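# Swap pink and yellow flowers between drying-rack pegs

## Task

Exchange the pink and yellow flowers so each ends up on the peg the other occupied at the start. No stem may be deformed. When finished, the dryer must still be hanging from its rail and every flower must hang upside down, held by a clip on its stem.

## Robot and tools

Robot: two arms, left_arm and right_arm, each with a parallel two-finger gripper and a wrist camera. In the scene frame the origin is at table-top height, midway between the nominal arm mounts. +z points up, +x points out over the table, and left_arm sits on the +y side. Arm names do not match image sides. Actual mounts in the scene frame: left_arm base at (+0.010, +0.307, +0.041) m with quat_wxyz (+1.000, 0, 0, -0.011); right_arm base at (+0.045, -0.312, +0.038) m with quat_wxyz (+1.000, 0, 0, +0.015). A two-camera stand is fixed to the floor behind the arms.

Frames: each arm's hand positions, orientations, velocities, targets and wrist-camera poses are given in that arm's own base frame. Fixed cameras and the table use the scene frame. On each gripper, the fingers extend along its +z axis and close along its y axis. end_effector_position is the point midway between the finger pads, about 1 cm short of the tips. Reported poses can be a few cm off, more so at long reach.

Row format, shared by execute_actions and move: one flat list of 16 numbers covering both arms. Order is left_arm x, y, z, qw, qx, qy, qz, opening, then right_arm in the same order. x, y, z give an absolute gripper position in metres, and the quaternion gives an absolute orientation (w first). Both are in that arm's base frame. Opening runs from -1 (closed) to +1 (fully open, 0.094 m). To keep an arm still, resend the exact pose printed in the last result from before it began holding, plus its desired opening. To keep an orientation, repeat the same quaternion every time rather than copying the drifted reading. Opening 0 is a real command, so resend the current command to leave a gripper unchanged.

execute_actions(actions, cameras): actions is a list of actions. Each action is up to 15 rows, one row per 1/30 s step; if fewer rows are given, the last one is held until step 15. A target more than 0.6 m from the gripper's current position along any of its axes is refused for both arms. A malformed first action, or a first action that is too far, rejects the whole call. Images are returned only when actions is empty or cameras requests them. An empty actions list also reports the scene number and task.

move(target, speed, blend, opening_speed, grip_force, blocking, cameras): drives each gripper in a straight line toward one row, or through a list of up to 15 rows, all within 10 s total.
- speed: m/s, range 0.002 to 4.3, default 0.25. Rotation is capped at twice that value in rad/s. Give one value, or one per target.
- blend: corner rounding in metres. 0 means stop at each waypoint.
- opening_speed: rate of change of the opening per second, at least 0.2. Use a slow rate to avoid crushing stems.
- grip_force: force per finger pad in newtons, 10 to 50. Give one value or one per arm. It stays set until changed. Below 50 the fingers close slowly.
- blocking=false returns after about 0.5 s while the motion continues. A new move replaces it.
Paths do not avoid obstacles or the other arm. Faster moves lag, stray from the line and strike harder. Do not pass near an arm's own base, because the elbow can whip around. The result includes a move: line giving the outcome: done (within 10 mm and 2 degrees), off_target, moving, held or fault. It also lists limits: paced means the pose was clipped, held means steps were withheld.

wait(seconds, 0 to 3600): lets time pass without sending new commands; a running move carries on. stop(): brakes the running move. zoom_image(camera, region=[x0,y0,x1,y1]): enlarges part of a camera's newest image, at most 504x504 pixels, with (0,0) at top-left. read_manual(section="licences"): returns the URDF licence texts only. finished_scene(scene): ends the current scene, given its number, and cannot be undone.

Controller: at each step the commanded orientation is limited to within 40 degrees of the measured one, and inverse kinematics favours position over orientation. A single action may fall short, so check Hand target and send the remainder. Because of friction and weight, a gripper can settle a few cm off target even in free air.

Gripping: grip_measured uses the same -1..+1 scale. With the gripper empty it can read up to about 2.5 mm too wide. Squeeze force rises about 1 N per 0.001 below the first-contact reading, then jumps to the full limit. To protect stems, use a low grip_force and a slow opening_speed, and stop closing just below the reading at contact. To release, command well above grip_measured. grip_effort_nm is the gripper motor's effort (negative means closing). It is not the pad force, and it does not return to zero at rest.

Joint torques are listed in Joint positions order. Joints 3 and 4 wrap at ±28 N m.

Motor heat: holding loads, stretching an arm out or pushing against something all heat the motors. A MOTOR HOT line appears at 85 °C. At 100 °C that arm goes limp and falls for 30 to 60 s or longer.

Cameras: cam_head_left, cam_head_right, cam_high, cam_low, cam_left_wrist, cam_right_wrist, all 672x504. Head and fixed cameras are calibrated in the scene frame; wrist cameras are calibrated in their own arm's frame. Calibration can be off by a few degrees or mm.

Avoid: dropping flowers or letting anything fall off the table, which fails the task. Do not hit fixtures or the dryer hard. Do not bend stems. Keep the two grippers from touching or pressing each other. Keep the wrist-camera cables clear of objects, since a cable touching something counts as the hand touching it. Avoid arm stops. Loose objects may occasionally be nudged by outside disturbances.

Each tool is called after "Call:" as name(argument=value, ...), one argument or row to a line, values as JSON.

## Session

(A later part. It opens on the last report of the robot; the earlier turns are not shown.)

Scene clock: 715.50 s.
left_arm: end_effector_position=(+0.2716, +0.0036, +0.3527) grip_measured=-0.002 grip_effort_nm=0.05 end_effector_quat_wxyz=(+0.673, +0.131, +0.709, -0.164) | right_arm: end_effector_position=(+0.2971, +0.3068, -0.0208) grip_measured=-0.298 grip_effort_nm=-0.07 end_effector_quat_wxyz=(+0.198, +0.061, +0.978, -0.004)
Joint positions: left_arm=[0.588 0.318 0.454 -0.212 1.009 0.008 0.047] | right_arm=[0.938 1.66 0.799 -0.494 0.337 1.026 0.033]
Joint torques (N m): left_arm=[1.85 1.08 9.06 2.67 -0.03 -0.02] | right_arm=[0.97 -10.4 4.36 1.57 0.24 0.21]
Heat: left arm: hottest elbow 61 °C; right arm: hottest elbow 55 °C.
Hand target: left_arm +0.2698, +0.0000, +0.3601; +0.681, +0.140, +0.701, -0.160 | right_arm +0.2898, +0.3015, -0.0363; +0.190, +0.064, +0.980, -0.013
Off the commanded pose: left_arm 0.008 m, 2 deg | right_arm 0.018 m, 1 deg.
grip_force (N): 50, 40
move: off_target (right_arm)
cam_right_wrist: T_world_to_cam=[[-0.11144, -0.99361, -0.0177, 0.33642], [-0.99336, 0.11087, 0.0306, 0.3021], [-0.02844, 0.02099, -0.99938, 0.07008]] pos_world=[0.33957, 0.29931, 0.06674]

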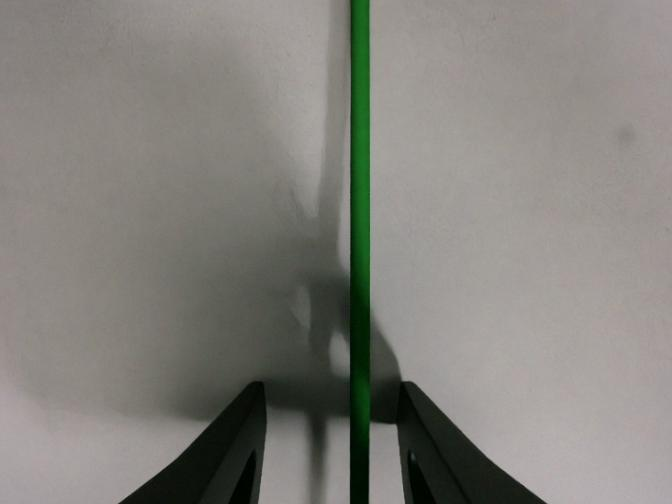

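Call:
move(
  target=[
    [0.27,0.0,0.36,0.68,0.14,0.70,-0.16,0,0.290,0.296,-0.046,0.1904,0.0642,0.9795,-0.0125,-0.3],
  ],
  speed=0.03,
  cameras=["cam_right_wrist","cam_low"],
)

Call:
zoom_image(
  camera="cam_low",
  region=[340, 230, 450, 310],
)

Scene clock: 718.50 s.
left_arm: end_effector_position=(+0.2716, +0.0036, +0.3527) grip_measured=-0.002 grip_effort_nm=0.05 end_effector_quat_wxyz=(+0.673, +0.131, +0.709, -0.164) | right_arm: end_effector_position=(+0.2968, +0.3061, -0.0215) grip_measured=-0.299 grip_effort_nm=-0.08 end_effector_quat_wxyz=(+0.203, +0.063, +0.977, +0.003)
Joint positions: left_arm=[0.588 0.318 0.454 -0.212 1.009 0.008 0.047] | right_arm=[0.938 1.654 0.784 -0.467 0.338 1.026 0.033]
Joint torques (N m): left_arm=[1.85 1.03 9.06 2.67 -0.03 -0.02] | right_arm=[0.32 -8.76 3.92 1.83 0.12 0.11]
Heat: left arm: hottest elbow 61 °C; right arm: hottest elbow 54 °C.
Hand target: left_arm +0.2698, +0.0000, +0.3601; +0.681, +0.140, +0.701, -0.160 | right_arm +0.2893, +0.2952, -0.0443; +0.190, +0.064, +0.980, -0.013
Off the commanded pose: left_arm 0.008 m, 2 deg | right_arm 0.027 m, 2 deg.
grip_force (N): 50, 40
move: off_target (right_arm)
cam_right_wrist: T_world_to_cam=[[-0.11144, -0.99324, -0.03237, 0.33525], [-0.99362, 0.1108, 0.02087, 0.30178], [-0.01714, 0.03449, -0.99926, 0.06192]] pos_world=[0.33828, 0.29741, 0.06643]
Images, in order (width x height): cam_low 672x504, cam_right_wrist 672x504.

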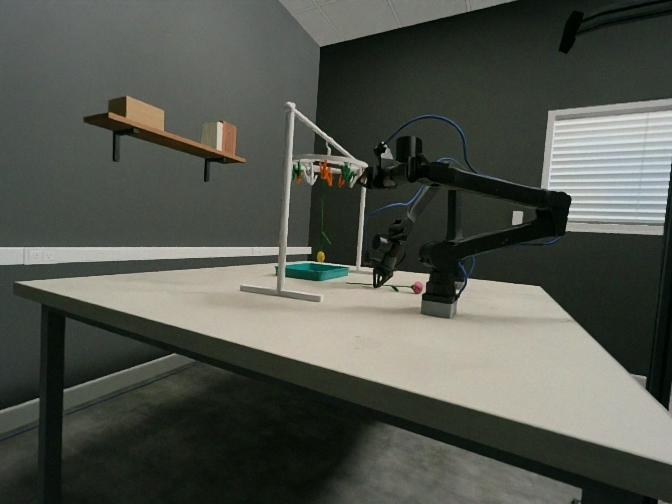

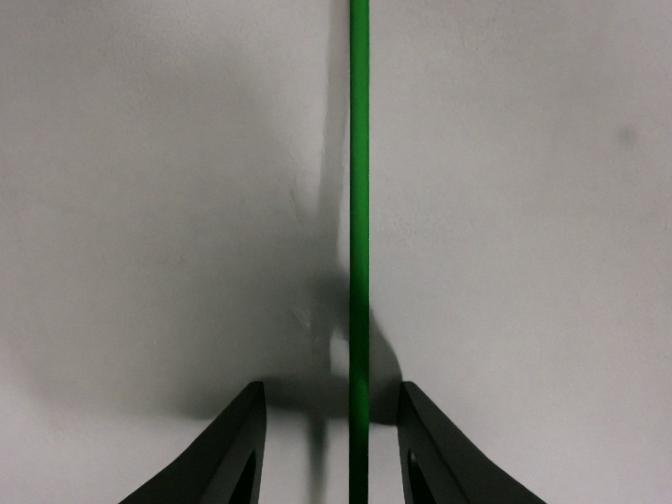

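Scaled by 4.582 from the camera's image (finer frame: 960x720).

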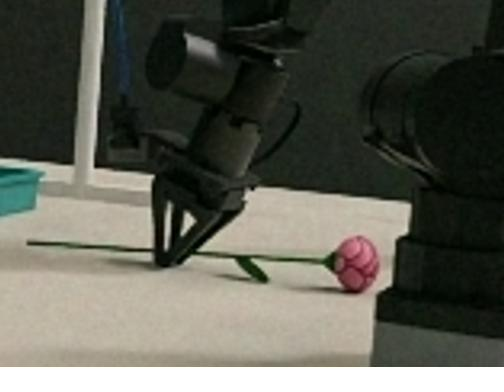

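Call:
move(
  target=[
    [0.27,0.0,0.36,0.68,0.14,0.70,-0.16,0,0.290,0.299,-0.038,0.1904,0.0642,0.9795,-0.0125,-1],
  ],
  opening_speed=0.5,
  cameras=["cam_right_wrist"],
)

Scene clock: 721.90 s.
left_arm: end_effector_position=(+0.2716, +0.0036, +0.3527) grip_measured=-0.002 grip_effort_nm=0.05 end_effector_quat_wxyz=(+0.673, +0.131, +0.709, -0.164) | right_arm: end_effector_position=(+0.2970, +0.3050, -0.0209) grip_measured=-0.929 grip_effort_nm=-0.81 end_effector_quat_wxyz=(+0.204, +0.063, +0.977, +0.000)
Joint positions: left_arm=[0.588 0.318 0.454 -0.212 1.009 0.008 0.047] | right_arm=[0.938 1.653 0.784 -0.471 0.343 1.026 0.003]
Joint torques (N m): left_arm=[1.85 1.03 9.05 2.67 -0.04 -0.02] | right_arm=[0.91 -9.88 4.9 0.91 0 0.13]
Heat: left arm: hottest elbow 61 °C; right arm: hottest elbow 53 °C.
Hand target: left_arm +0.2698, +0.0000, +0.3601; +0.681, +0.140, +0.701, -0.160 | right_arm +0.2897, +0.2986, -0.0371; +0.191, +0.064, +0.979, -0.013
Off the commanded pose: left_arm 0.008 m, 2 deg | right_arm 0.019 m, 2 deg.
grip_force (N): 50, 40
move: off_target (right_arm)
cam_right_wrist: T_world_to_cam=[[-0.11247, -0.99327, -0.0278, 0.33463], [-0.99354, 0.11199, 0.01836, 0.30163], [-0.01512, 0.02969, -0.99945, 0.06341]] pos_world=[0.33828, 0.29671, 0.06714]

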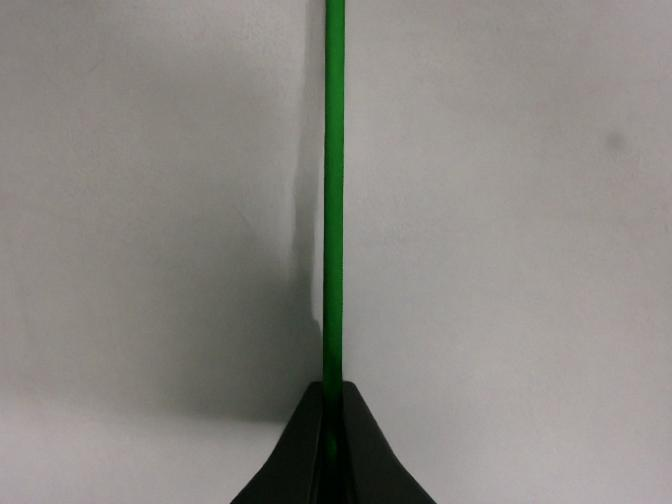

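Call:
move(
  target=[
    [0.27,0.0,0.36,0.68,0.14,0.70,-0.16,0,0.285,0.29,0.06,0.3,0.064,0.95,-0.0125,-1],
    [0.27,0.0,0.36,0.68,0.14,0.70,-0.16,0,0.24,0.20,0.25,0.7538,-0.241,0.4802,0.3783,-1],
  ],
  speed=[0.08,0.2],
  blend=0.01,
  cameras=["cam_right_wrist","cam_left_wrist","cam_head_left","cam_head_right","cam_high"],
)

Call:
zoom_image(
  camera="cam_head_left",
  region=[140, 0, 340, 120],
)

Call:
zoom_image(
  camera="cam_head_right",
  region=[120, 0, 320, 120],
)

Call:
zoom_image(
  camera="cam_high",
  region=[180, 90, 440, 320],
)

Scene clock: 731.87 s.
left_arm: end_effector_position=(+0.2716, +0.0036, +0.3527) grip_measured=-0.002 grip_effort_nm=0.05 end_effector_quat_wxyz=(+0.673, +0.131, +0.709, -0.164) | right_arm: end_effector_position=(+0.2491, +0.2217, +0.2121) grip_measured=-0.930 grip_effort_nm=-0.85 end_effector_quat_wxyz=(+0.687, -0.185, +0.628, +0.317)
Joint positions: left_arm=[0.588 0.318 0.454 -0.212 1.009 0.008 0.047] | right_arm=[0.739 0.924 0.033 1.036 0.02 0.143 0.003]
Joint torques (N m): left_arm=[1.96 1.08 9.06 2.63 0 -0.01] | right_arm=[1.38 -0.38 6.56 1.74 0.07 0.04]
Heat: left arm: hottest elbow 60 °C; right arm: hottest elbow 51 °C.
Hand target: left_arm +0.2697, +0.0000, +0.3600; +0.681, +0.140, +0.701, -0.160 | right_arm +0.2471, +0.2242, +0.2138; +0.686, -0.187, +0.626, +0.321
Off the commanded pose: left_arm 0.008 m, 2 deg | right_arm 0.045 m, 21 deg.
grip_force (N): 50, 40
move: held (right_arm; a check stopped the path); path passed 0 of 2 targets; limits=held
pose unreachable (right arm): on one or more control steps of this call, first in action 0 (counted from 0), this arm could not follow its commanded pose, so it was not sent that pose on those steps. It may still have moved: this result reports where it is.
cause: moving toward the commanded pose would bring two parts of the arm too close to each other (its shoulder (the part past joint 1) and its forearm (the part past joint 3), with joints 2 (shoulder) and 3 (elbow) between them, 12 mm apart when it was first held).
cam_left_wrist: T_world_to_cam=[[-0.40328, -0.91411, 0.04215, 0.09789], [-0.43347, 0.15027, -0.88855, 0.46843], [0.8059, -0.3766, -0.45684, 0.03595]] pos_world=[0.21356, 0.03263, 0.42852]
cam_right_wrist: T_world_to_cam=[[0.67124, -0.72897, -0.13434, 0.02183], [-0.29211, -0.09357, -0.95179, 0.33567], [0.68126, 0.67812, -0.27575, -0.17279]] pos_world=[0.20111, 0.1645, 0.27478]
Images, in order (width x height): cam_head_left 672x504, cam_head_right 672x504, cam_high 672x504, cam_left_wrist 672x504, cam_right_wrist 672x504.

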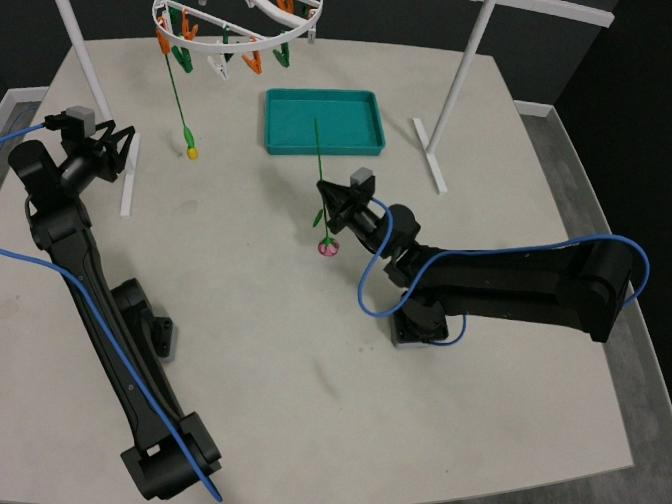

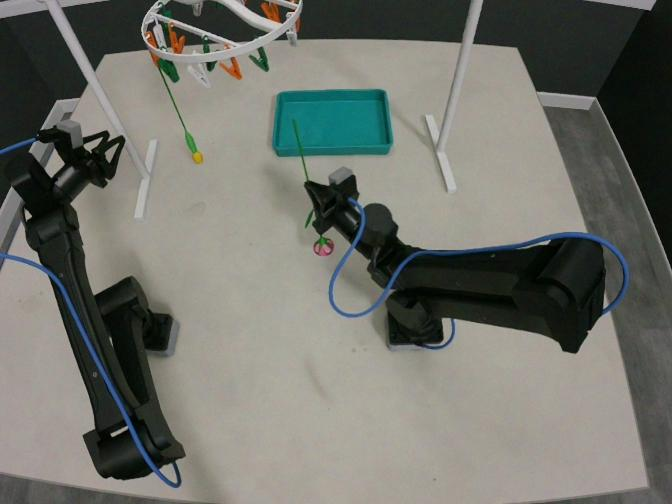

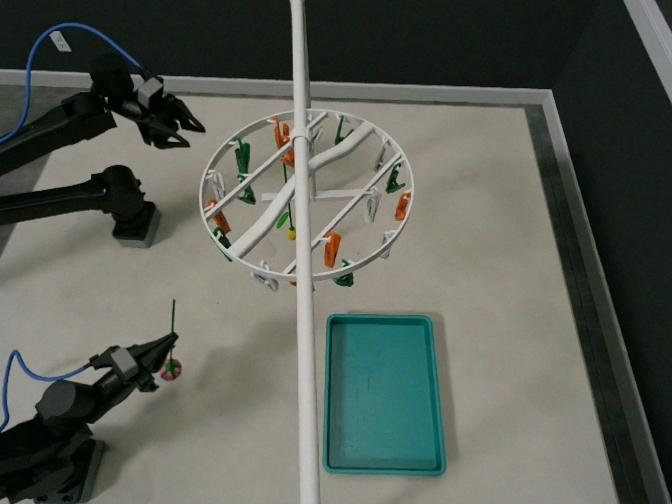

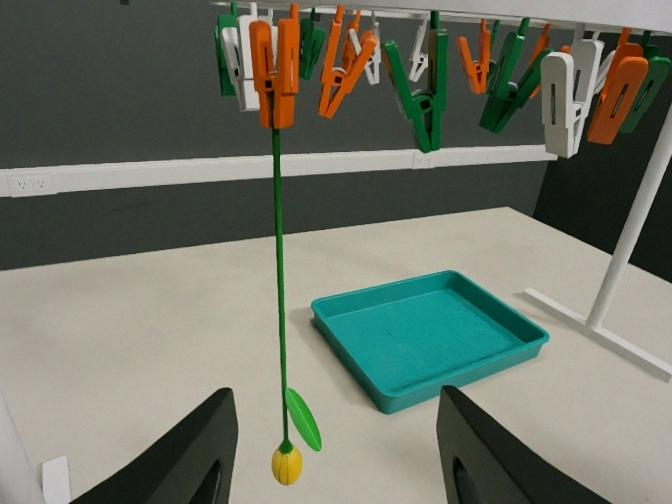

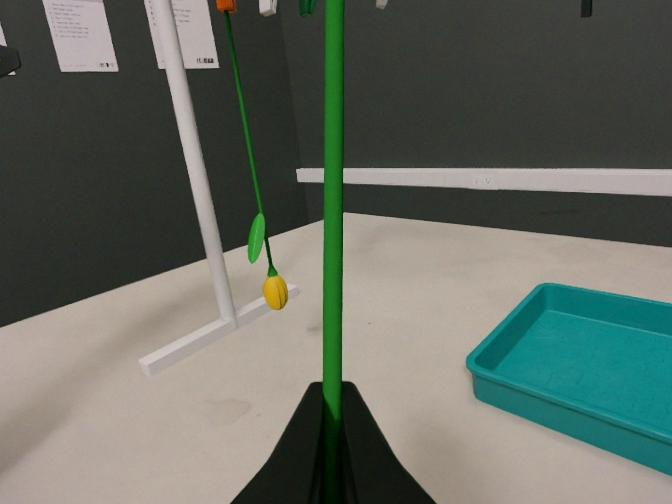

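Scaled by 2.520 from the camera's image (finer frame: 960x720).

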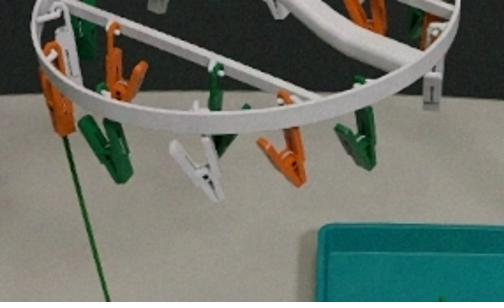

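Scaled by 2.520 from the camera's image (finer frame: 960x720).

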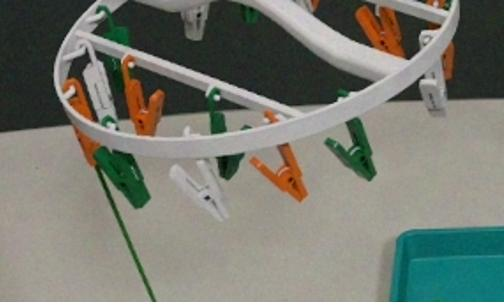

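Scaled by 1.938 from the camera's image (finer frame: 960x720).

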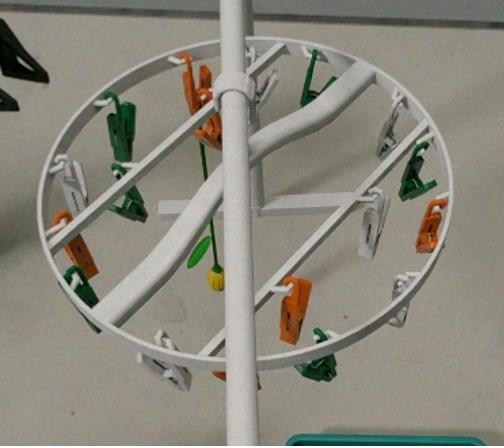

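Call:
move(
  target=[
    [0.25,-0.10,0.43,0.72,0.04,0.69,-0.04,-0.2,0.27,0.21,0.27,0.7538,-0.241,0.4802,0.3783,-1],
    [0.265,-0.215,0.465,0.737,0.022,0.675,-0.024,-0.2,0.27,0.20,0.32,0.7538,-0.241,0.4802,0.3783,-1],
  ],
  speed=[0.15,0.15],
  blend=0.01,
  cameras=["cam_right_wrist","cam_left_wrist","cam_head_left"],
)

Scene clock: 740.10 s.
left_arm: end_effector_position=(+0.2638, -0.2120, +0.4290) grip_measured=-0.198 grip_effort_nm=-0.12 end_effector_quat_wxyz=(+0.725, +0.045, +0.687, -0.002) | right_arm: end_effector_position=(+0.2603, +0.1989, +0.2964) grip_measured=-0.930 grip_effort_nm=-0.85 end_effector_quat_wxyz=(+0.743, -0.246, +0.497, +0.376)
Joint positions: left_arm=[-1.145 0.659 0.648 0.12 -1.074 0.158 0.038] | right_arm=[0.408 0.924 0.115 1.257 -0.476 0.226 0.003]
Joint torques (N m): left_arm=[2.37 -0.26 13.33 2.59 0.04 0.09] | right_arm=[-0.32 -0.44 10.24 1.35 0.04 0.21]
Heat: left arm: hottest elbow 60 °C; right arm: hottest elbow 50 °C.
Hand target: left_arm +0.2635, -0.2132, +0.4639; +0.737, +0.022, +0.675, -0.024 | right_arm +0.2688, +0.1994, +0.3199; +0.754, -0.241, +0.480, +0.378
Off the commanded pose: left_arm 0.036 m, 4 deg | right_arm 0.026 m, 2 deg.
grip_force (N): 50, 40
move: off_target (left_arm, right_arm)
cam_left_wrist: T_world_to_cam=[[-0.05905, -0.99544, -0.07496, -0.16345], [-0.36795, 0.09151, -0.92533, 0.55124], [0.92797, -0.02706, -0.37167, 0.00136]] pos_world=[0.19192, -0.21311, 0.49833]
cam_right_wrist: T_world_to_cam=[[0.80331, -0.59556, 0.00146, -0.09217], [-0.01838, -0.02723, -0.99946, 0.34675], [0.59528, 0.80285, -0.03282, -0.21605]] pos_world=[0.20903, 0.12801, 0.3396]
Images, in order (width x height): cam_head_left 672x504, cam_left_wrist 672x504, cam_right_wrist 672x504.

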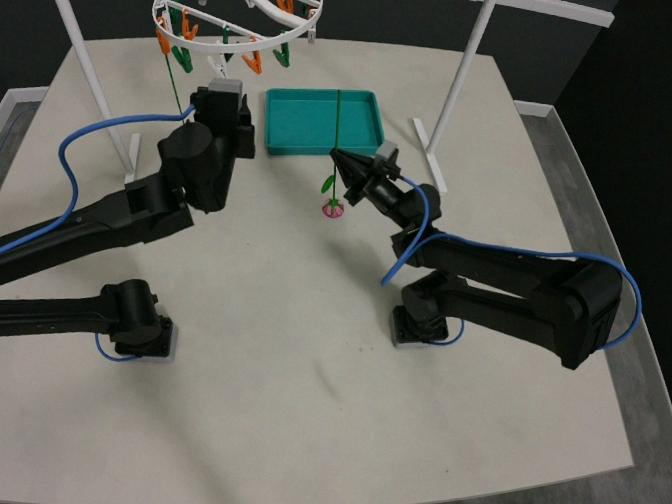

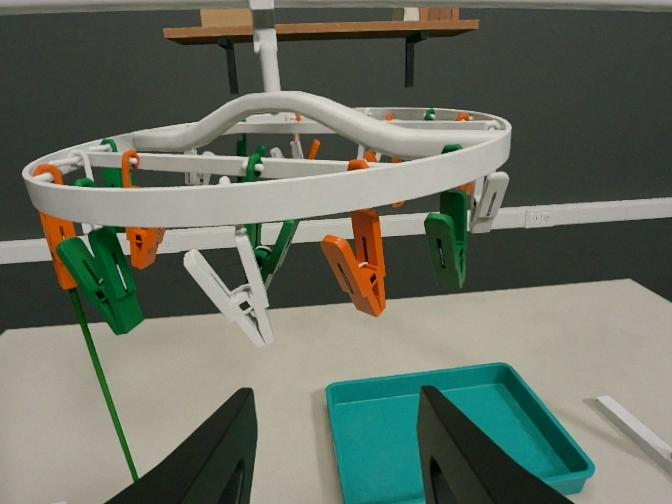

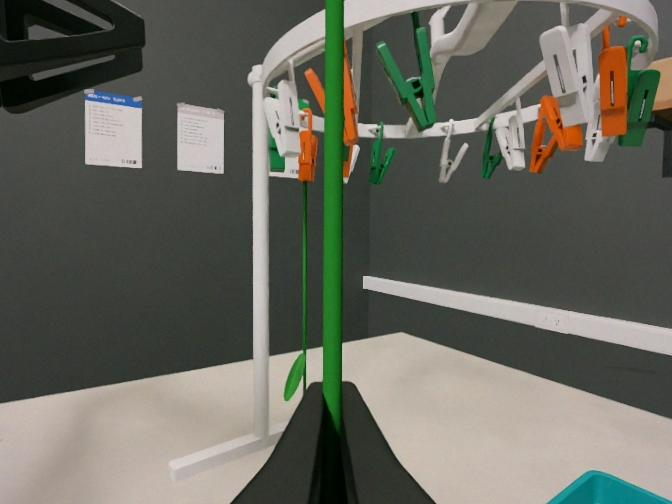

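Call:
move(
  target=[
    [0.34,-0.225,0.473,0.737,0.022,0.675,-0.024,-0.2,0.27,0.20,0.32,0.7538,-0.241,0.4802,0.3783,-1],
  ],
  speed=0.1,
  cameras=["cam_left_wrist","cam_right_wrist"],
)

Scene clock: 745.70 s.
left_arm: end_effector_position=(+0.3337, -0.2239, +0.4360) grip_measured=-0.198 grip_effort_nm=-0.12 end_effector_quat_wxyz=(+0.721, +0.051, +0.691, -0.002) | right_arm: end_effector_position=(+0.2598, +0.1986, +0.2973) grip_measured=-0.930 grip_effort_nm=-0.85 end_effector_quat_wxyz=(+0.743, -0.246, +0.496, +0.376)
Joint positions: left_arm=[-0.918 0.809 0.739 0.13 -0.841 0.116 0.038] | right_arm=[0.408 0.92 0.115 1.256 -0.476 0.226 0.003]
Joint torques (N m): left_arm=[3.31 -1.9 13.38 2.71 0.16 -0.13] | right_arm=[-0.32 0.09 10.21 1.39 0.08 0.21]
Heat: left arm: hottest elbow 60 °C; right arm: hottest elbow 49 °C.
Hand target: left_arm +0.3378, -0.2235, +0.4719; +0.737, +0.022, +0.675, -0.024 | right_arm +0.2689, +0.1994, +0.3198; +0.754, -0.241, +0.480, +0.378
Off the commanded pose: left_arm 0.038 m, 5 deg | right_arm 0.025 m, 2 deg.
grip_force (N): 50, 40
move: off_target (left_arm, right_arm)
cam_left_wrist: T_world_to_cam=[[-0.0676, -0.99414, -0.08434, -0.16334], [-0.37768, 0.10374, -0.9201, 0.58815], [0.92346, -0.03035, -0.38248, -0.05579]] pos_world=[0.26261, -0.22509, 0.50605]
cam_right_wrist: T_world_to_cam=[[0.80346, -0.59535, 0.00332, -0.09256], [-0.0154, -0.02636, -0.99953, 0.34673], [0.59516, 0.80303, -0.03035, -0.21627]] pos_world=[0.20842, 0.12771, 0.34031]

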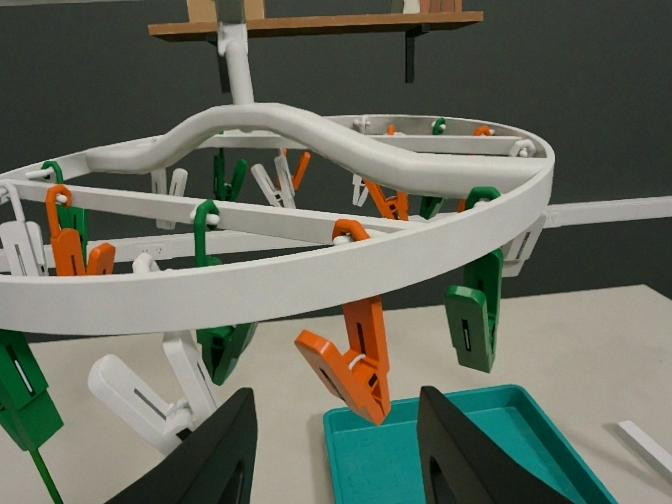

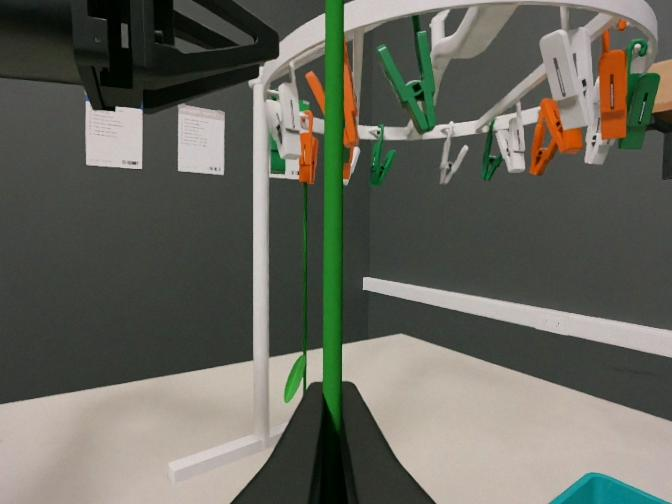

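Call:
move(
  target=[
    [0.382,-0.2265,0.478,0.737,0.022,0.675,-0.024,-0.2,0.27,0.20,0.32,0.7538,-0.241,0.4802,0.3783,-1],
  ],
  speed=0.07,
  cameras=["cam_left_wrist","cam_right_wrist"],
)

Call:
zoom_image(
  camera="cam_right_wrist",
  region=[220, 0, 460, 160],
)

Scene clock: 750.80 s.
left_arm: end_effector_position=(+0.3744, -0.2253, +0.4380) grip_measured=-0.198 grip_effort_nm=-0.12 end_effector_quat_wxyz=(+0.718, +0.050, +0.695, -0.003) | right_arm: end_effector_position=(+0.2598, +0.1985, +0.2973) grip_measured=-0.930 grip_effort_nm=-0.85 end_effector_quat_wxyz=(+0.743, -0.246, +0.496, +0.376)
Joint positions: left_arm=[-0.811 0.895 0.794 0.142 -0.734 0.096 0.038] | right_arm=[0.407 0.92 0.115 1.256 -0.476 0.226 0.003]
Joint torques (N m): left_arm=[3.31 -3.02 13.64 2.88 0.14 -0.12] | right_arm=[-0.15 -0.32 10.18 1.39 0.07 0.2]
Heat: left arm: hottest elbow 60 °C; right arm: hottest elbow 49 °C.
Hand target: left_arm +0.3793, -0.2248, +0.4769; +0.737, +0.022, +0.675, -0.024 | right_arm +0.2689, +0.1993, +0.3198; +0.754, -0.241, +0.480, +0.378
Off the commanded pose: left_arm 0.041 m, 5 deg | right_arm 0.025 m, 2 deg.
grip_force (N): 50, 40
move: off_target (left_arm, right_arm)
cam_left_wrist: T_world_to_cam=[[-0.06821, -0.99431, -0.08181, -0.16274], [-0.38692, 0.10194, -0.91646, 0.60706], [0.91959, -0.03086, -0.39167, -0.08724]] pos_world=[0.30401, -0.22639, 0.50887]
cam_right_wrist: T_world_to_cam=[[0.80324, -0.59564, 0.00334, -0.09254], [-0.0154, -0.02636, -0.99953, 0.34672], [0.59545, 0.80282, -0.03035, -0.21623]] pos_world=[0.20842, 0.12761, 0.34031]

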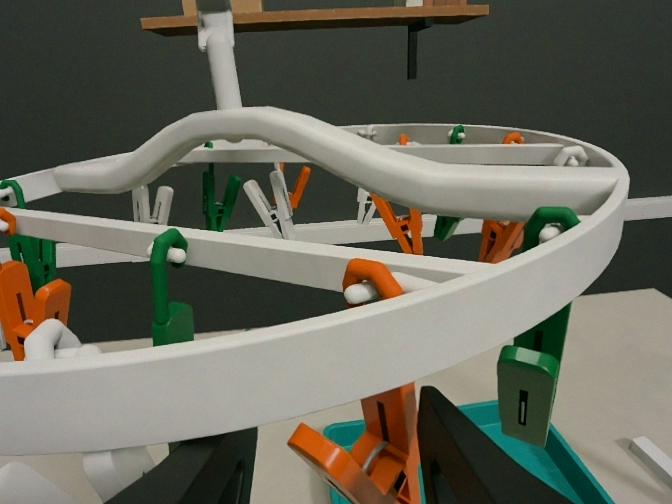

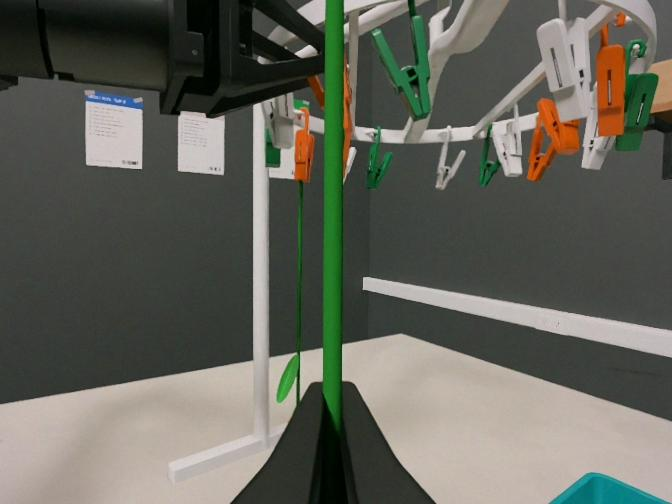

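Scaled by 2.100 from the camera's image (finer frame: 960x720).

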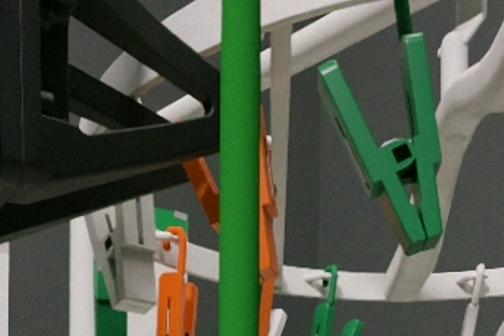

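Call:
move(
  target=[
    [0.388,-0.2315,0.462,0.737,0.022,0.675,-0.024,-0.2,0.27,0.20,0.32,0.7538,-0.241,0.4802,0.3783,-1],
  ],
  speed=0.07,
  cameras=["cam_left_wrist","cam_right_wrist"],
)

Call:
zoom_image(
  camera="cam_right_wrist",
  region=[220, 0, 460, 160],
)

Scene clock: 755.40 s.
left_arm: end_effector_position=(+0.3822, -0.2318, +0.4350) grip_measured=-0.198 grip_effort_nm=-0.12 end_effector_quat_wxyz=(+0.722, +0.045, +0.690, -0.008) | right_arm: end_effector_position=(+0.2598, +0.1985, +0.2973) grip_measured=-0.930 grip_effort_nm=-0.85 end_effector_quat_wxyz=(+0.743, -0.246, +0.496, +0.376)
Joint positions: left_arm=[-0.807 0.93 0.794 0.195 -0.73 0.094 0.038] | right_arm=[0.407 0.92 0.115 1.256 -0.476 0.226 0.003]
Joint torques (N m): left_arm=[3.31 -3.66 11.95 2.89 0.14 -0.12] | right_arm=[-0.26 -0.09 10.25 1.4 0.05 0.21]
Heat: left arm: hottest elbow 60 °C; right arm: hottest elbow 49 °C.
Hand target: left_arm +0.3867, -0.2306, +0.4616; +0.737, +0.022, +0.675, -0.024 | right_arm +0.2689, +0.1993, +0.3198; +0.754, -0.241, +0.480, +0.378
Off the commanded pose: left_arm 0.028 m, 4 deg | right_arm 0.025 m, 2 deg.
grip_force (N): 50, 40
move: off_target (left_arm, right_arm)
cam_left_wrist: T_world_to_cam=[[-0.06731, -0.99543, -0.06779, -0.17568], [-0.37498, 0.0882, -0.92283, 0.60293], [0.92458, -0.03669, -0.37921, -0.10453]] pos_world=[0.31091, -0.23189, 0.50485]
cam_right_wrist: T_world_to_cam=[[0.80324, -0.59564, 0.00334, -0.09254], [-0.0154, -0.02636, -0.99953, 0.34672], [0.59545, 0.80282, -0.03035, -0.21623]] pos_world=[0.20842, 0.12761, 0.34031]

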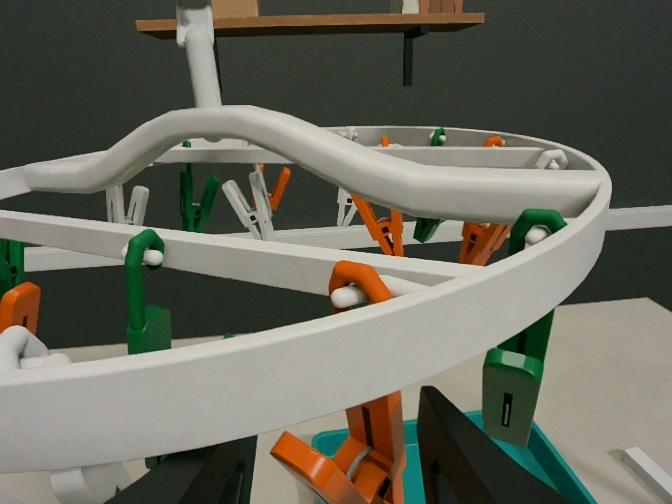

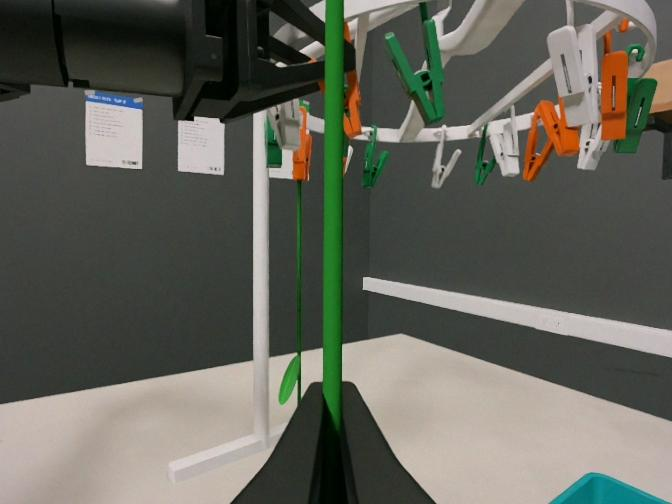

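Scaled by 2.100 from the camera's image (finer frame: 960x720).

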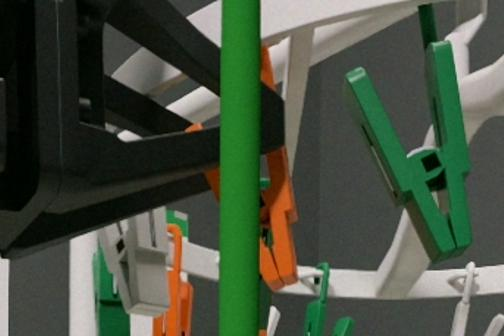

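Call:
move(
  target=[
    [0.388,-0.2315,0.465,0.737,0.022,0.675,-0.024,-0.9,0.27,0.20,0.32,0.7538,-0.241,0.4802,0.3783,-1],
  ],
  opening_speed=0.5,
  cameras=["cam_left_wrist","cam_right_wrist"],
)

Call:
zoom_image(
  camera="cam_right_wrist",
  region=[220, 0, 460, 160],
)

Call:
zoom_image(
  camera="cam_left_wrist",
  region=[200, 340, 480, 504],
)

Scene clock: 759.83 s.
left_arm: end_effector_position=(+0.3822, -0.2318, +0.4350) grip_measured=-0.733 grip_effort_nm=-1.04 end_effector_quat_wxyz=(+0.722, +0.044, +0.690, -0.008) | right_arm: end_effector_position=(+0.2598, +0.1985, +0.2973) grip_measured=-0.930 grip_effort_nm=-0.85 end_effector_quat_wxyz=(+0.743, -0.246, +0.496, +0.376)
Joint positions: left_arm=[-0.807 0.93 0.794 0.195 -0.73 0.092 0.013] | right_arm=[0.407 0.92 0.115 1.256 -0.476 0.226 0.003]
Joint torques (N m): left_arm=[3.25 -3.78 12.42 2.59 0.13 -0.1] | right_arm=[-0.26 -0.03 10.29 1.37 0.06 0.19]
Heat: left arm: hottest elbow 60 °C; right arm: hottest elbow 48 °C.
Hand target: left_arm +0.3865, -0.2305, +0.4645; +0.737, +0.022, +0.675, -0.024 | right_arm +0.2689, +0.1993, +0.3198; +0.754, -0.241, +0.480, +0.378
Off the commanded pose: left_arm 0.031 m, 4 deg | right_arm 0.025 m, 2 deg.
grip_force (N): 50, 40
move: off_target (left_arm, right_arm)
cam_left_wrist: T_world_to_cam=[[-0.06743, -0.99554, -0.06591, -0.17642], [-0.37516, 0.08651, -0.92291, 0.60262], [0.9245, -0.03751, -0.37933, -0.10462]] pos_world=[0.31091, -0.23169, 0.50486]
cam_right_wrist: T_world_to_cam=[[0.80324, -0.59564, 0.00334, -0.09254], [-0.0154, -0.02636, -0.99953, 0.34672], [0.59545, 0.80282, -0.03035, -0.21623]] pos_world=[0.20842, 0.12761, 0.34031]

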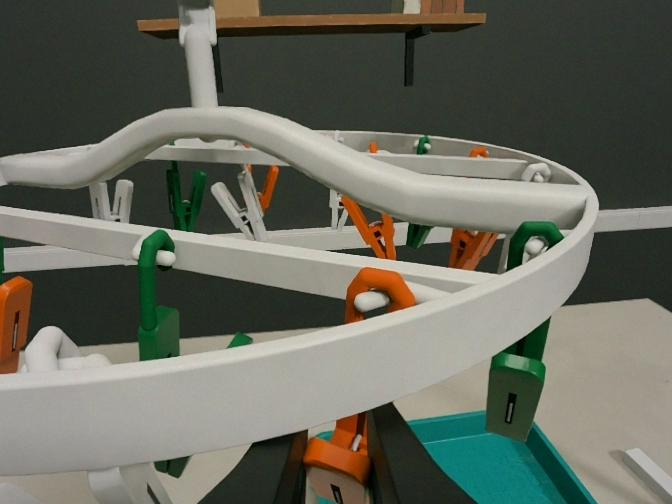

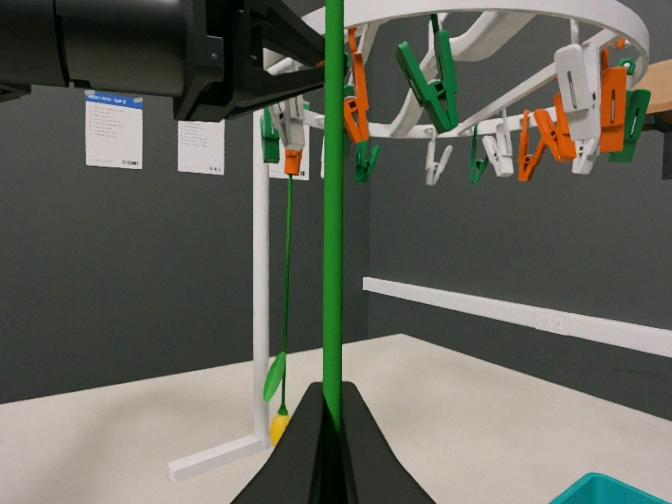

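Scaled by 2.100 from the camera's image (finer frame: 960x720).

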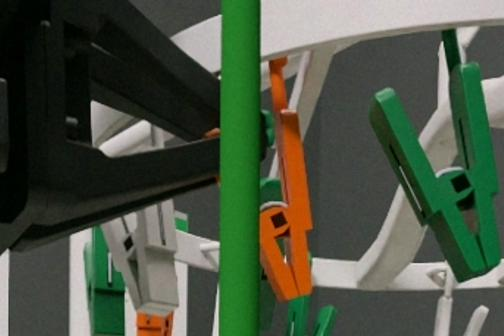

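Scaled by 1.800 from the camera's image (finer frame: 960x720).

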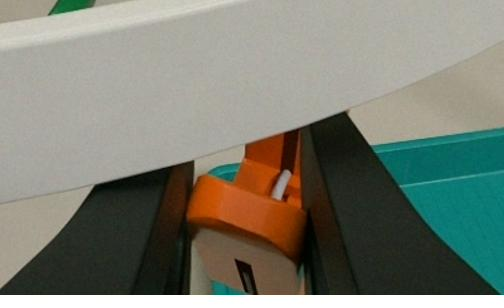

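Call:
move(
  target=[
    [0.388,-0.2315,0.462,0.737,0.022,0.675,-0.024,-0.2,0.27,0.20,0.32,0.7538,-0.241,0.4802,0.3783,-1],
    [0.30,-0.20,0.45,0.737,0.022,0.675,-0.024,-0.2,0.27,0.20,0.32,0.7538,-0.241,0.4802,0.3783,-1],
    [0.235,-0.27,0.40,0.7524,0.2427,0.4793,-0.3810,0,0.27,0.20,0.32,0.7538,-0.241,0.4802,0.3783,-1],
  ],
  speed=[0.1,0.1,0.15],
  cameras=["cam_left_wrist","cam_right_wrist","cam_head_left"],
)

Scene clock: 770.73 s.
left_arm: end_effector_position=(+0.2319, -0.2719, +0.3968) grip_measured=-0.002 grip_effort_nm=0.05 end_effector_quat_wxyz=(+0.748, +0.248, +0.483, -0.381) | right_arm: end_effector_position=(+0.2597, +0.1985, +0.2974) grip_measured=-0.930 grip_effort_nm=-0.85 end_effector_quat_wxyz=(+0.744, -0.246, +0.496, +0.376)
Joint positions: left_arm=[-0.798 0.687 0.345 0.768 0.134 -0.057 0.047] | right_arm=[0.407 0.919 0.115 1.256 -0.477 0.226 0.003]
Joint torques (N m): left_arm=[3.31 -0.09 8.68 2.67 0.06 -0.02] | right_arm=[-0.32 -0.03 10.24 1.39 0.08 0.19]
Heat: left arm: hottest elbow 60 °C; right arm: hottest elbow 48 °C.
Hand target: left_arm +0.2349, -0.2700, +0.4000; +0.752, +0.243, +0.479, -0.381 | right_arm +0.2688, +0.1994, +0.3199; +0.754, -0.241, +0.480, +0.378
Off the commanded pose: left_arm 0.005 m, 1 deg | right_arm 0.025 m, 2 deg.
grip_force (N): 50, 40
move: off_target (right_arm)
cam_left_wrist: T_world_to_cam=[[-0.80371, -0.59487, -0.01325, 0.02976], [0.00312, 0.01805, -0.99983, 0.43876], [0.59501, -0.80362, -0.01265, -0.25909]] pos_world=[0.17671, -0.19843, 0.4358]
cam_right_wrist: T_world_to_cam=[[0.80346, -0.59534, 0.00364, -0.09265], [-0.01502, -0.02639, -0.99954, 0.34675], [0.59516, 0.80304, -0.03015, -0.2162]] pos_world=[0.20833, 0.12761, 0.34041]
Images, in order (width x height): cam_head_left 672x504, cam_left_wrist 672x504, cam_right_wrist 672x504.

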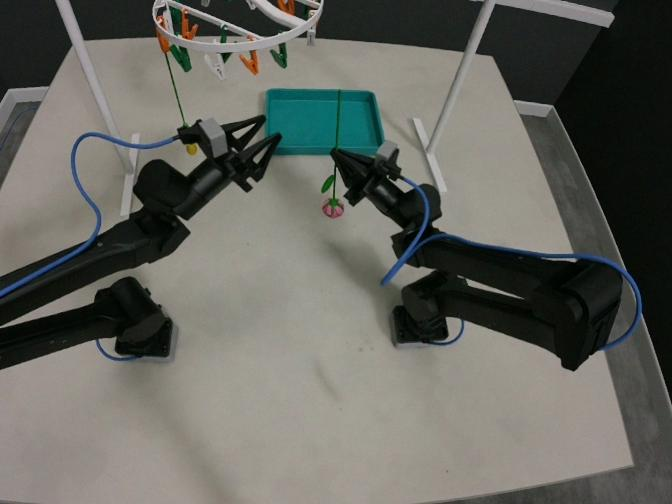

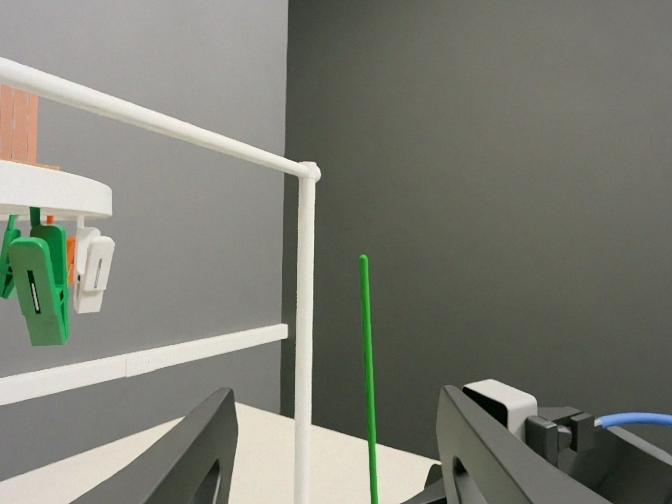

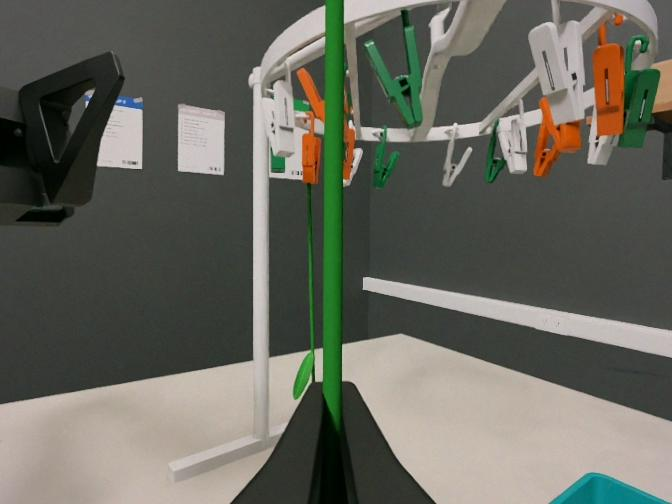

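Call:
move(
  target=[
    [0.2225,-0.281,0.38,0.7524,0.2427,0.4793,-0.3810,-0.3,0.27,0.20,0.32,0.7538,-0.241,0.4802,0.3783,-1],
    [0.272,-0.349,0.378,0.7524,0.2427,0.4793,-0.3810,-0.3,0.27,0.20,0.32,0.7538,-0.241,0.4802,0.3783,-1],
  ],
  speed=0.1,
  cameras=["cam_left_wrist","cam_right_wrist"],
)

Scene clock: 776.80 s.
left_arm: end_effector_position=(+0.2690, -0.3393, +0.3492) grip_measured=-0.298 grip_effort_nm=-0.12 end_effector_quat_wxyz=(+0.735, +0.248, +0.506, -0.377) | right_arm: end_effector_position=(+0.2597, +0.1985, +0.2974) grip_measured=-0.930 grip_effort_nm=-0.85 end_effector_quat_wxyz=(+0.744, -0.246, +0.496, +0.376)
Joint positions: left_arm=[-0.881 1.079 0.408 1.044 0.046 -0.035 0.033] | right_arm=[0.407 0.919 0.115 1.256 -0.477 0.226 0.003]
Joint torques (N m): left_arm=[1.85 -3.37 10.88 2.8 -0.12 0.24] | right_arm=[-0.15 -0.21 10.24 1.42 0.08 0.2]
Heat: left arm: hottest elbow 59 °C; right arm: hottest elbow 48 °C.
Hand target: left_arm +0.2709, -0.3475, +0.3775; +0.752, +0.243, +0.480, -0.381 | right_arm +0.2688, +0.1994, +0.3199; +0.754, -0.241, +0.480, +0.378
Off the commanded pose: left_arm 0.030 m, 4 deg | right_arm 0.025 m, 2 deg.
grip_force (N): 50, 40
move: off_target (left_arm, right_arm)
cam_left_wrist: T_world_to_cam=[[-0.79946, -0.6007, 0.00532, 0.00935], [-0.04109, 0.04586, -0.9981, 0.41296], [0.59932, -0.79816, -0.06135, -0.31823]] pos_world=[0.21517, -0.26732, 0.3926]
cam_right_wrist: T_world_to_cam=[[0.80346, -0.59534, 0.00364, -0.09265], [-0.01502, -0.02639, -0.99954, 0.34675], [0.59516, 0.80304, -0.03015, -0.2162]] pos_world=[0.20833, 0.12761, 0.34041]

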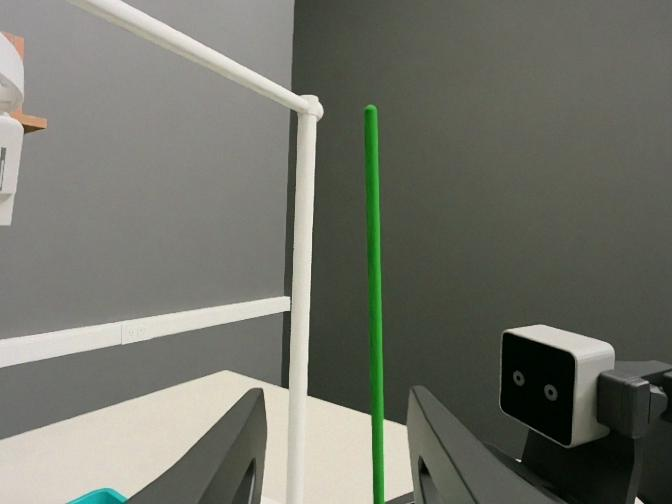

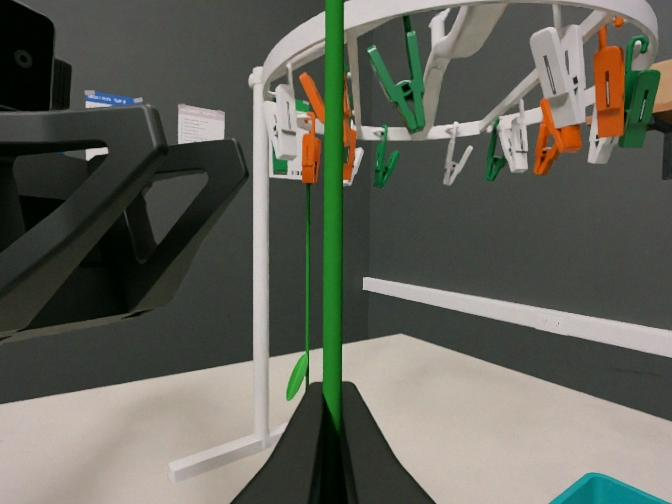

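Call:
move(
  target=[
    [0.262,-0.358,0.394,0.7524,0.2427,0.4793,-0.3810,-0.3,0.27,0.20,0.32,0.7538,-0.241,0.4802,0.3783,-1],
    [0.28,-0.382,0.394,0.7524,0.2427,0.4793,-0.3810,-0.5,0.27,0.20,0.32,0.7538,-0.241,0.4802,0.3783,-1],
  ],
  speed=0.07,
  cameras=["cam_left_wrist","cam_right_wrist"],
)

Scene clock: 782.97 s.
left_arm: end_effector_position=(+0.2774, -0.3725, +0.3644) grip_measured=-0.498 grip_effort_nm=-0.12 end_effector_quat_wxyz=(+0.735, +0.250, +0.506, -0.376) | right_arm: end_effector_position=(+0.2597, +0.1985, +0.2974) grip_measured=-0.930 grip_effort_nm=-0.85 end_effector_quat_wxyz=(+0.744, -0.246, +0.496, +0.376)
Joint positions: left_arm=[-0.929 1.145 0.502 1.015 0.003 -0.015 0.024] | right_arm=[0.407 0.919 0.115 1.256 -0.477 0.226 0.003]
Joint torques (N m): left_arm=[1.96 -4.42 11.11 2.73 -0.09 0.23] | right_arm=[-0.32 -0.09 10.21 1.33 0.07 0.21]
Heat: left arm: hottest elbow 59 °C; right arm: hottest elbow 47 °C.
Hand target: left_arm +0.2790, -0.3804, +0.3933; +0.752, +0.242, +0.480, -0.381 | right_arm +0.2688, +0.1994, +0.3199; +0.754, -0.241, +0.480, +0.378
Off the commanded pose: left_arm 0.031 m, 4 deg | right_arm 0.025 m, 2 deg.
grip_force (N): 50, 40
move: off_target (left_arm, right_arm); target 2's new opening was sent with left_arm's hand 0.031 m and 4 deg from that target
cam_left_wrist: T_world_to_cam=[[-0.79983, -0.60023, 0.00212, -0.00257], [-0.0394, 0.04898, -0.99802, 0.43063], [0.59893, -0.79833, -0.06283, -0.34821]] pos_world=[0.22347, -0.30062, 0.4079]
cam_right_wrist: T_world_to_cam=[[0.80346, -0.59534, 0.00364, -0.09265], [-0.01502, -0.02639, -0.99954, 0.34675], [0.59516, 0.80304, -0.03015, -0.2162]] pos_world=[0.20833, 0.12761, 0.34041]

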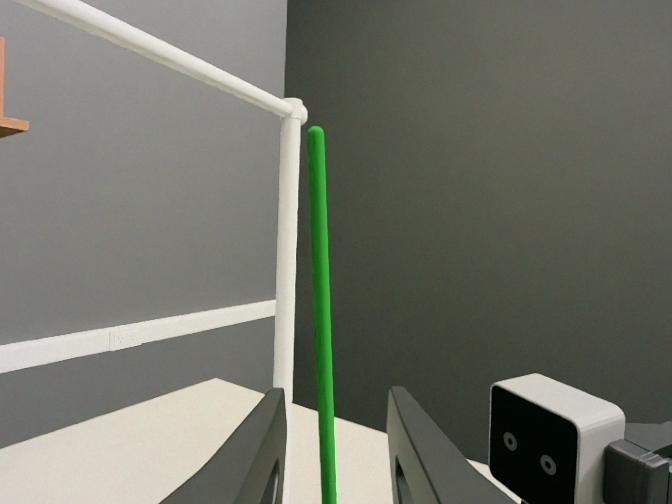

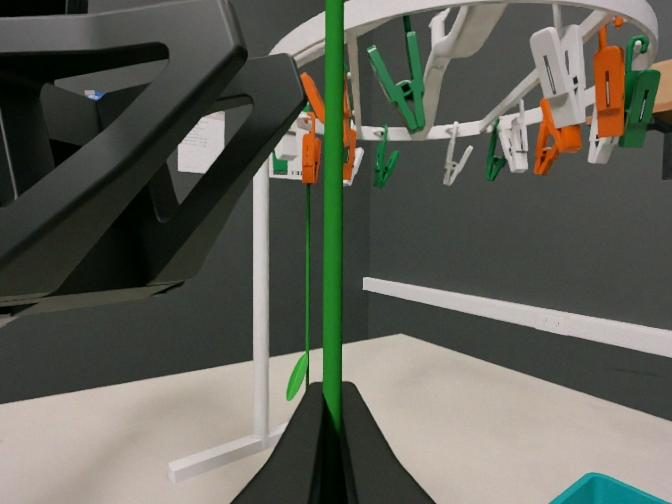

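Call:
move(
  target=[
    [0.308,-0.4125,0.394,0.7524,0.2427,0.4793,-0.3810,-0.5,0.27,0.20,0.32,0.7538,-0.241,0.4802,0.3783,-1],
  ],
  speed=0.05,
  cameras=["cam_left_wrist","cam_right_wrist"],
)

Scene clock: 786.17 s.
left_arm: end_effector_position=(+0.3006, -0.4055, +0.3664) grip_measured=-0.498 grip_effort_nm=-0.12 end_effector_quat_wxyz=(+0.735, +0.252, +0.504, -0.378) | right_arm: end_effector_position=(+0.2597, +0.1985, +0.2974) grip_measured=-0.930 grip_effort_nm=-0.85 end_effector_quat_wxyz=(+0.744, -0.246, +0.496, +0.376)
Joint positions: left_arm=[-0.929 1.268 0.601 1.041 0.01 -0.015 0.024] | right_arm=[0.407 0.919 0.115 1.256 -0.477 0.226 0.003]
Joint torques (N m): left_arm=[2.84 -5.83 10.99 2.69 0.09 0.17] | right_arm=[-0.15 -0.03 10.25 1.36 0.07 0.21]
Heat: left arm: hottest elbow 59 °C; right arm: hottest elbow 47 °C.
Hand target: left_arm +0.3070, -0.4110, +0.3934; +0.752, +0.243, +0.480, -0.381 | right_arm +0.2688, +0.1994, +0.3199; +0.754, -0.241, +0.480, +0.378
Off the commanded pose: left_arm 0.029 m, 4 deg | right_arm 0.025 m, 2 deg.
grip_force (N): 50, 40
move: off_target (left_arm, right_arm)
cam_left_wrist: T_world_to_cam=[[-0.80367, -0.59508, -0.00037, 0.0003], [-0.03571, 0.04886, -0.99817, 0.43405], [0.59401, -0.80218, -0.06052, -0.38929]] pos_world=[0.24698, -0.33331, 0.4097]
cam_right_wrist: T_world_to_cam=[[0.80346, -0.59534, 0.00364, -0.09265], [-0.01502, -0.02639, -0.99954, 0.34675], [0.59516, 0.80304, -0.03015, -0.2162]] pos_world=[0.20833, 0.12761, 0.34041]

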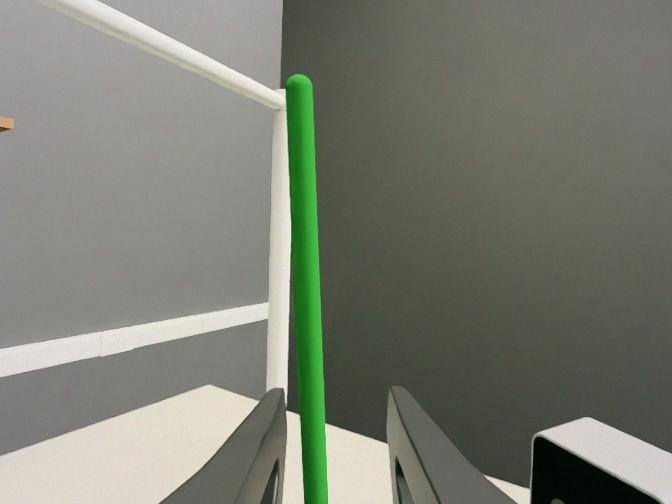

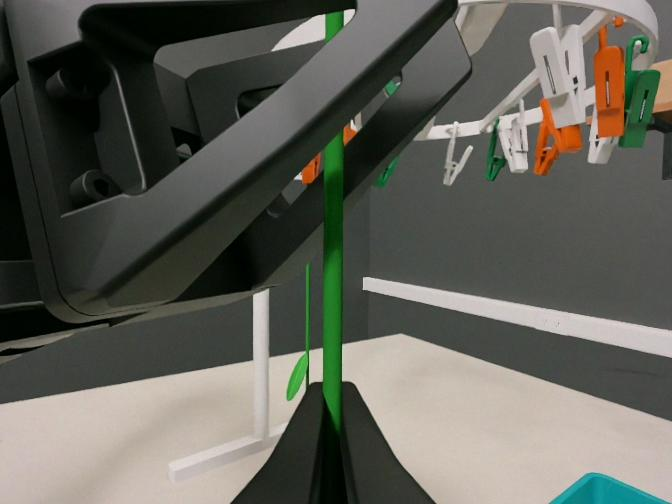

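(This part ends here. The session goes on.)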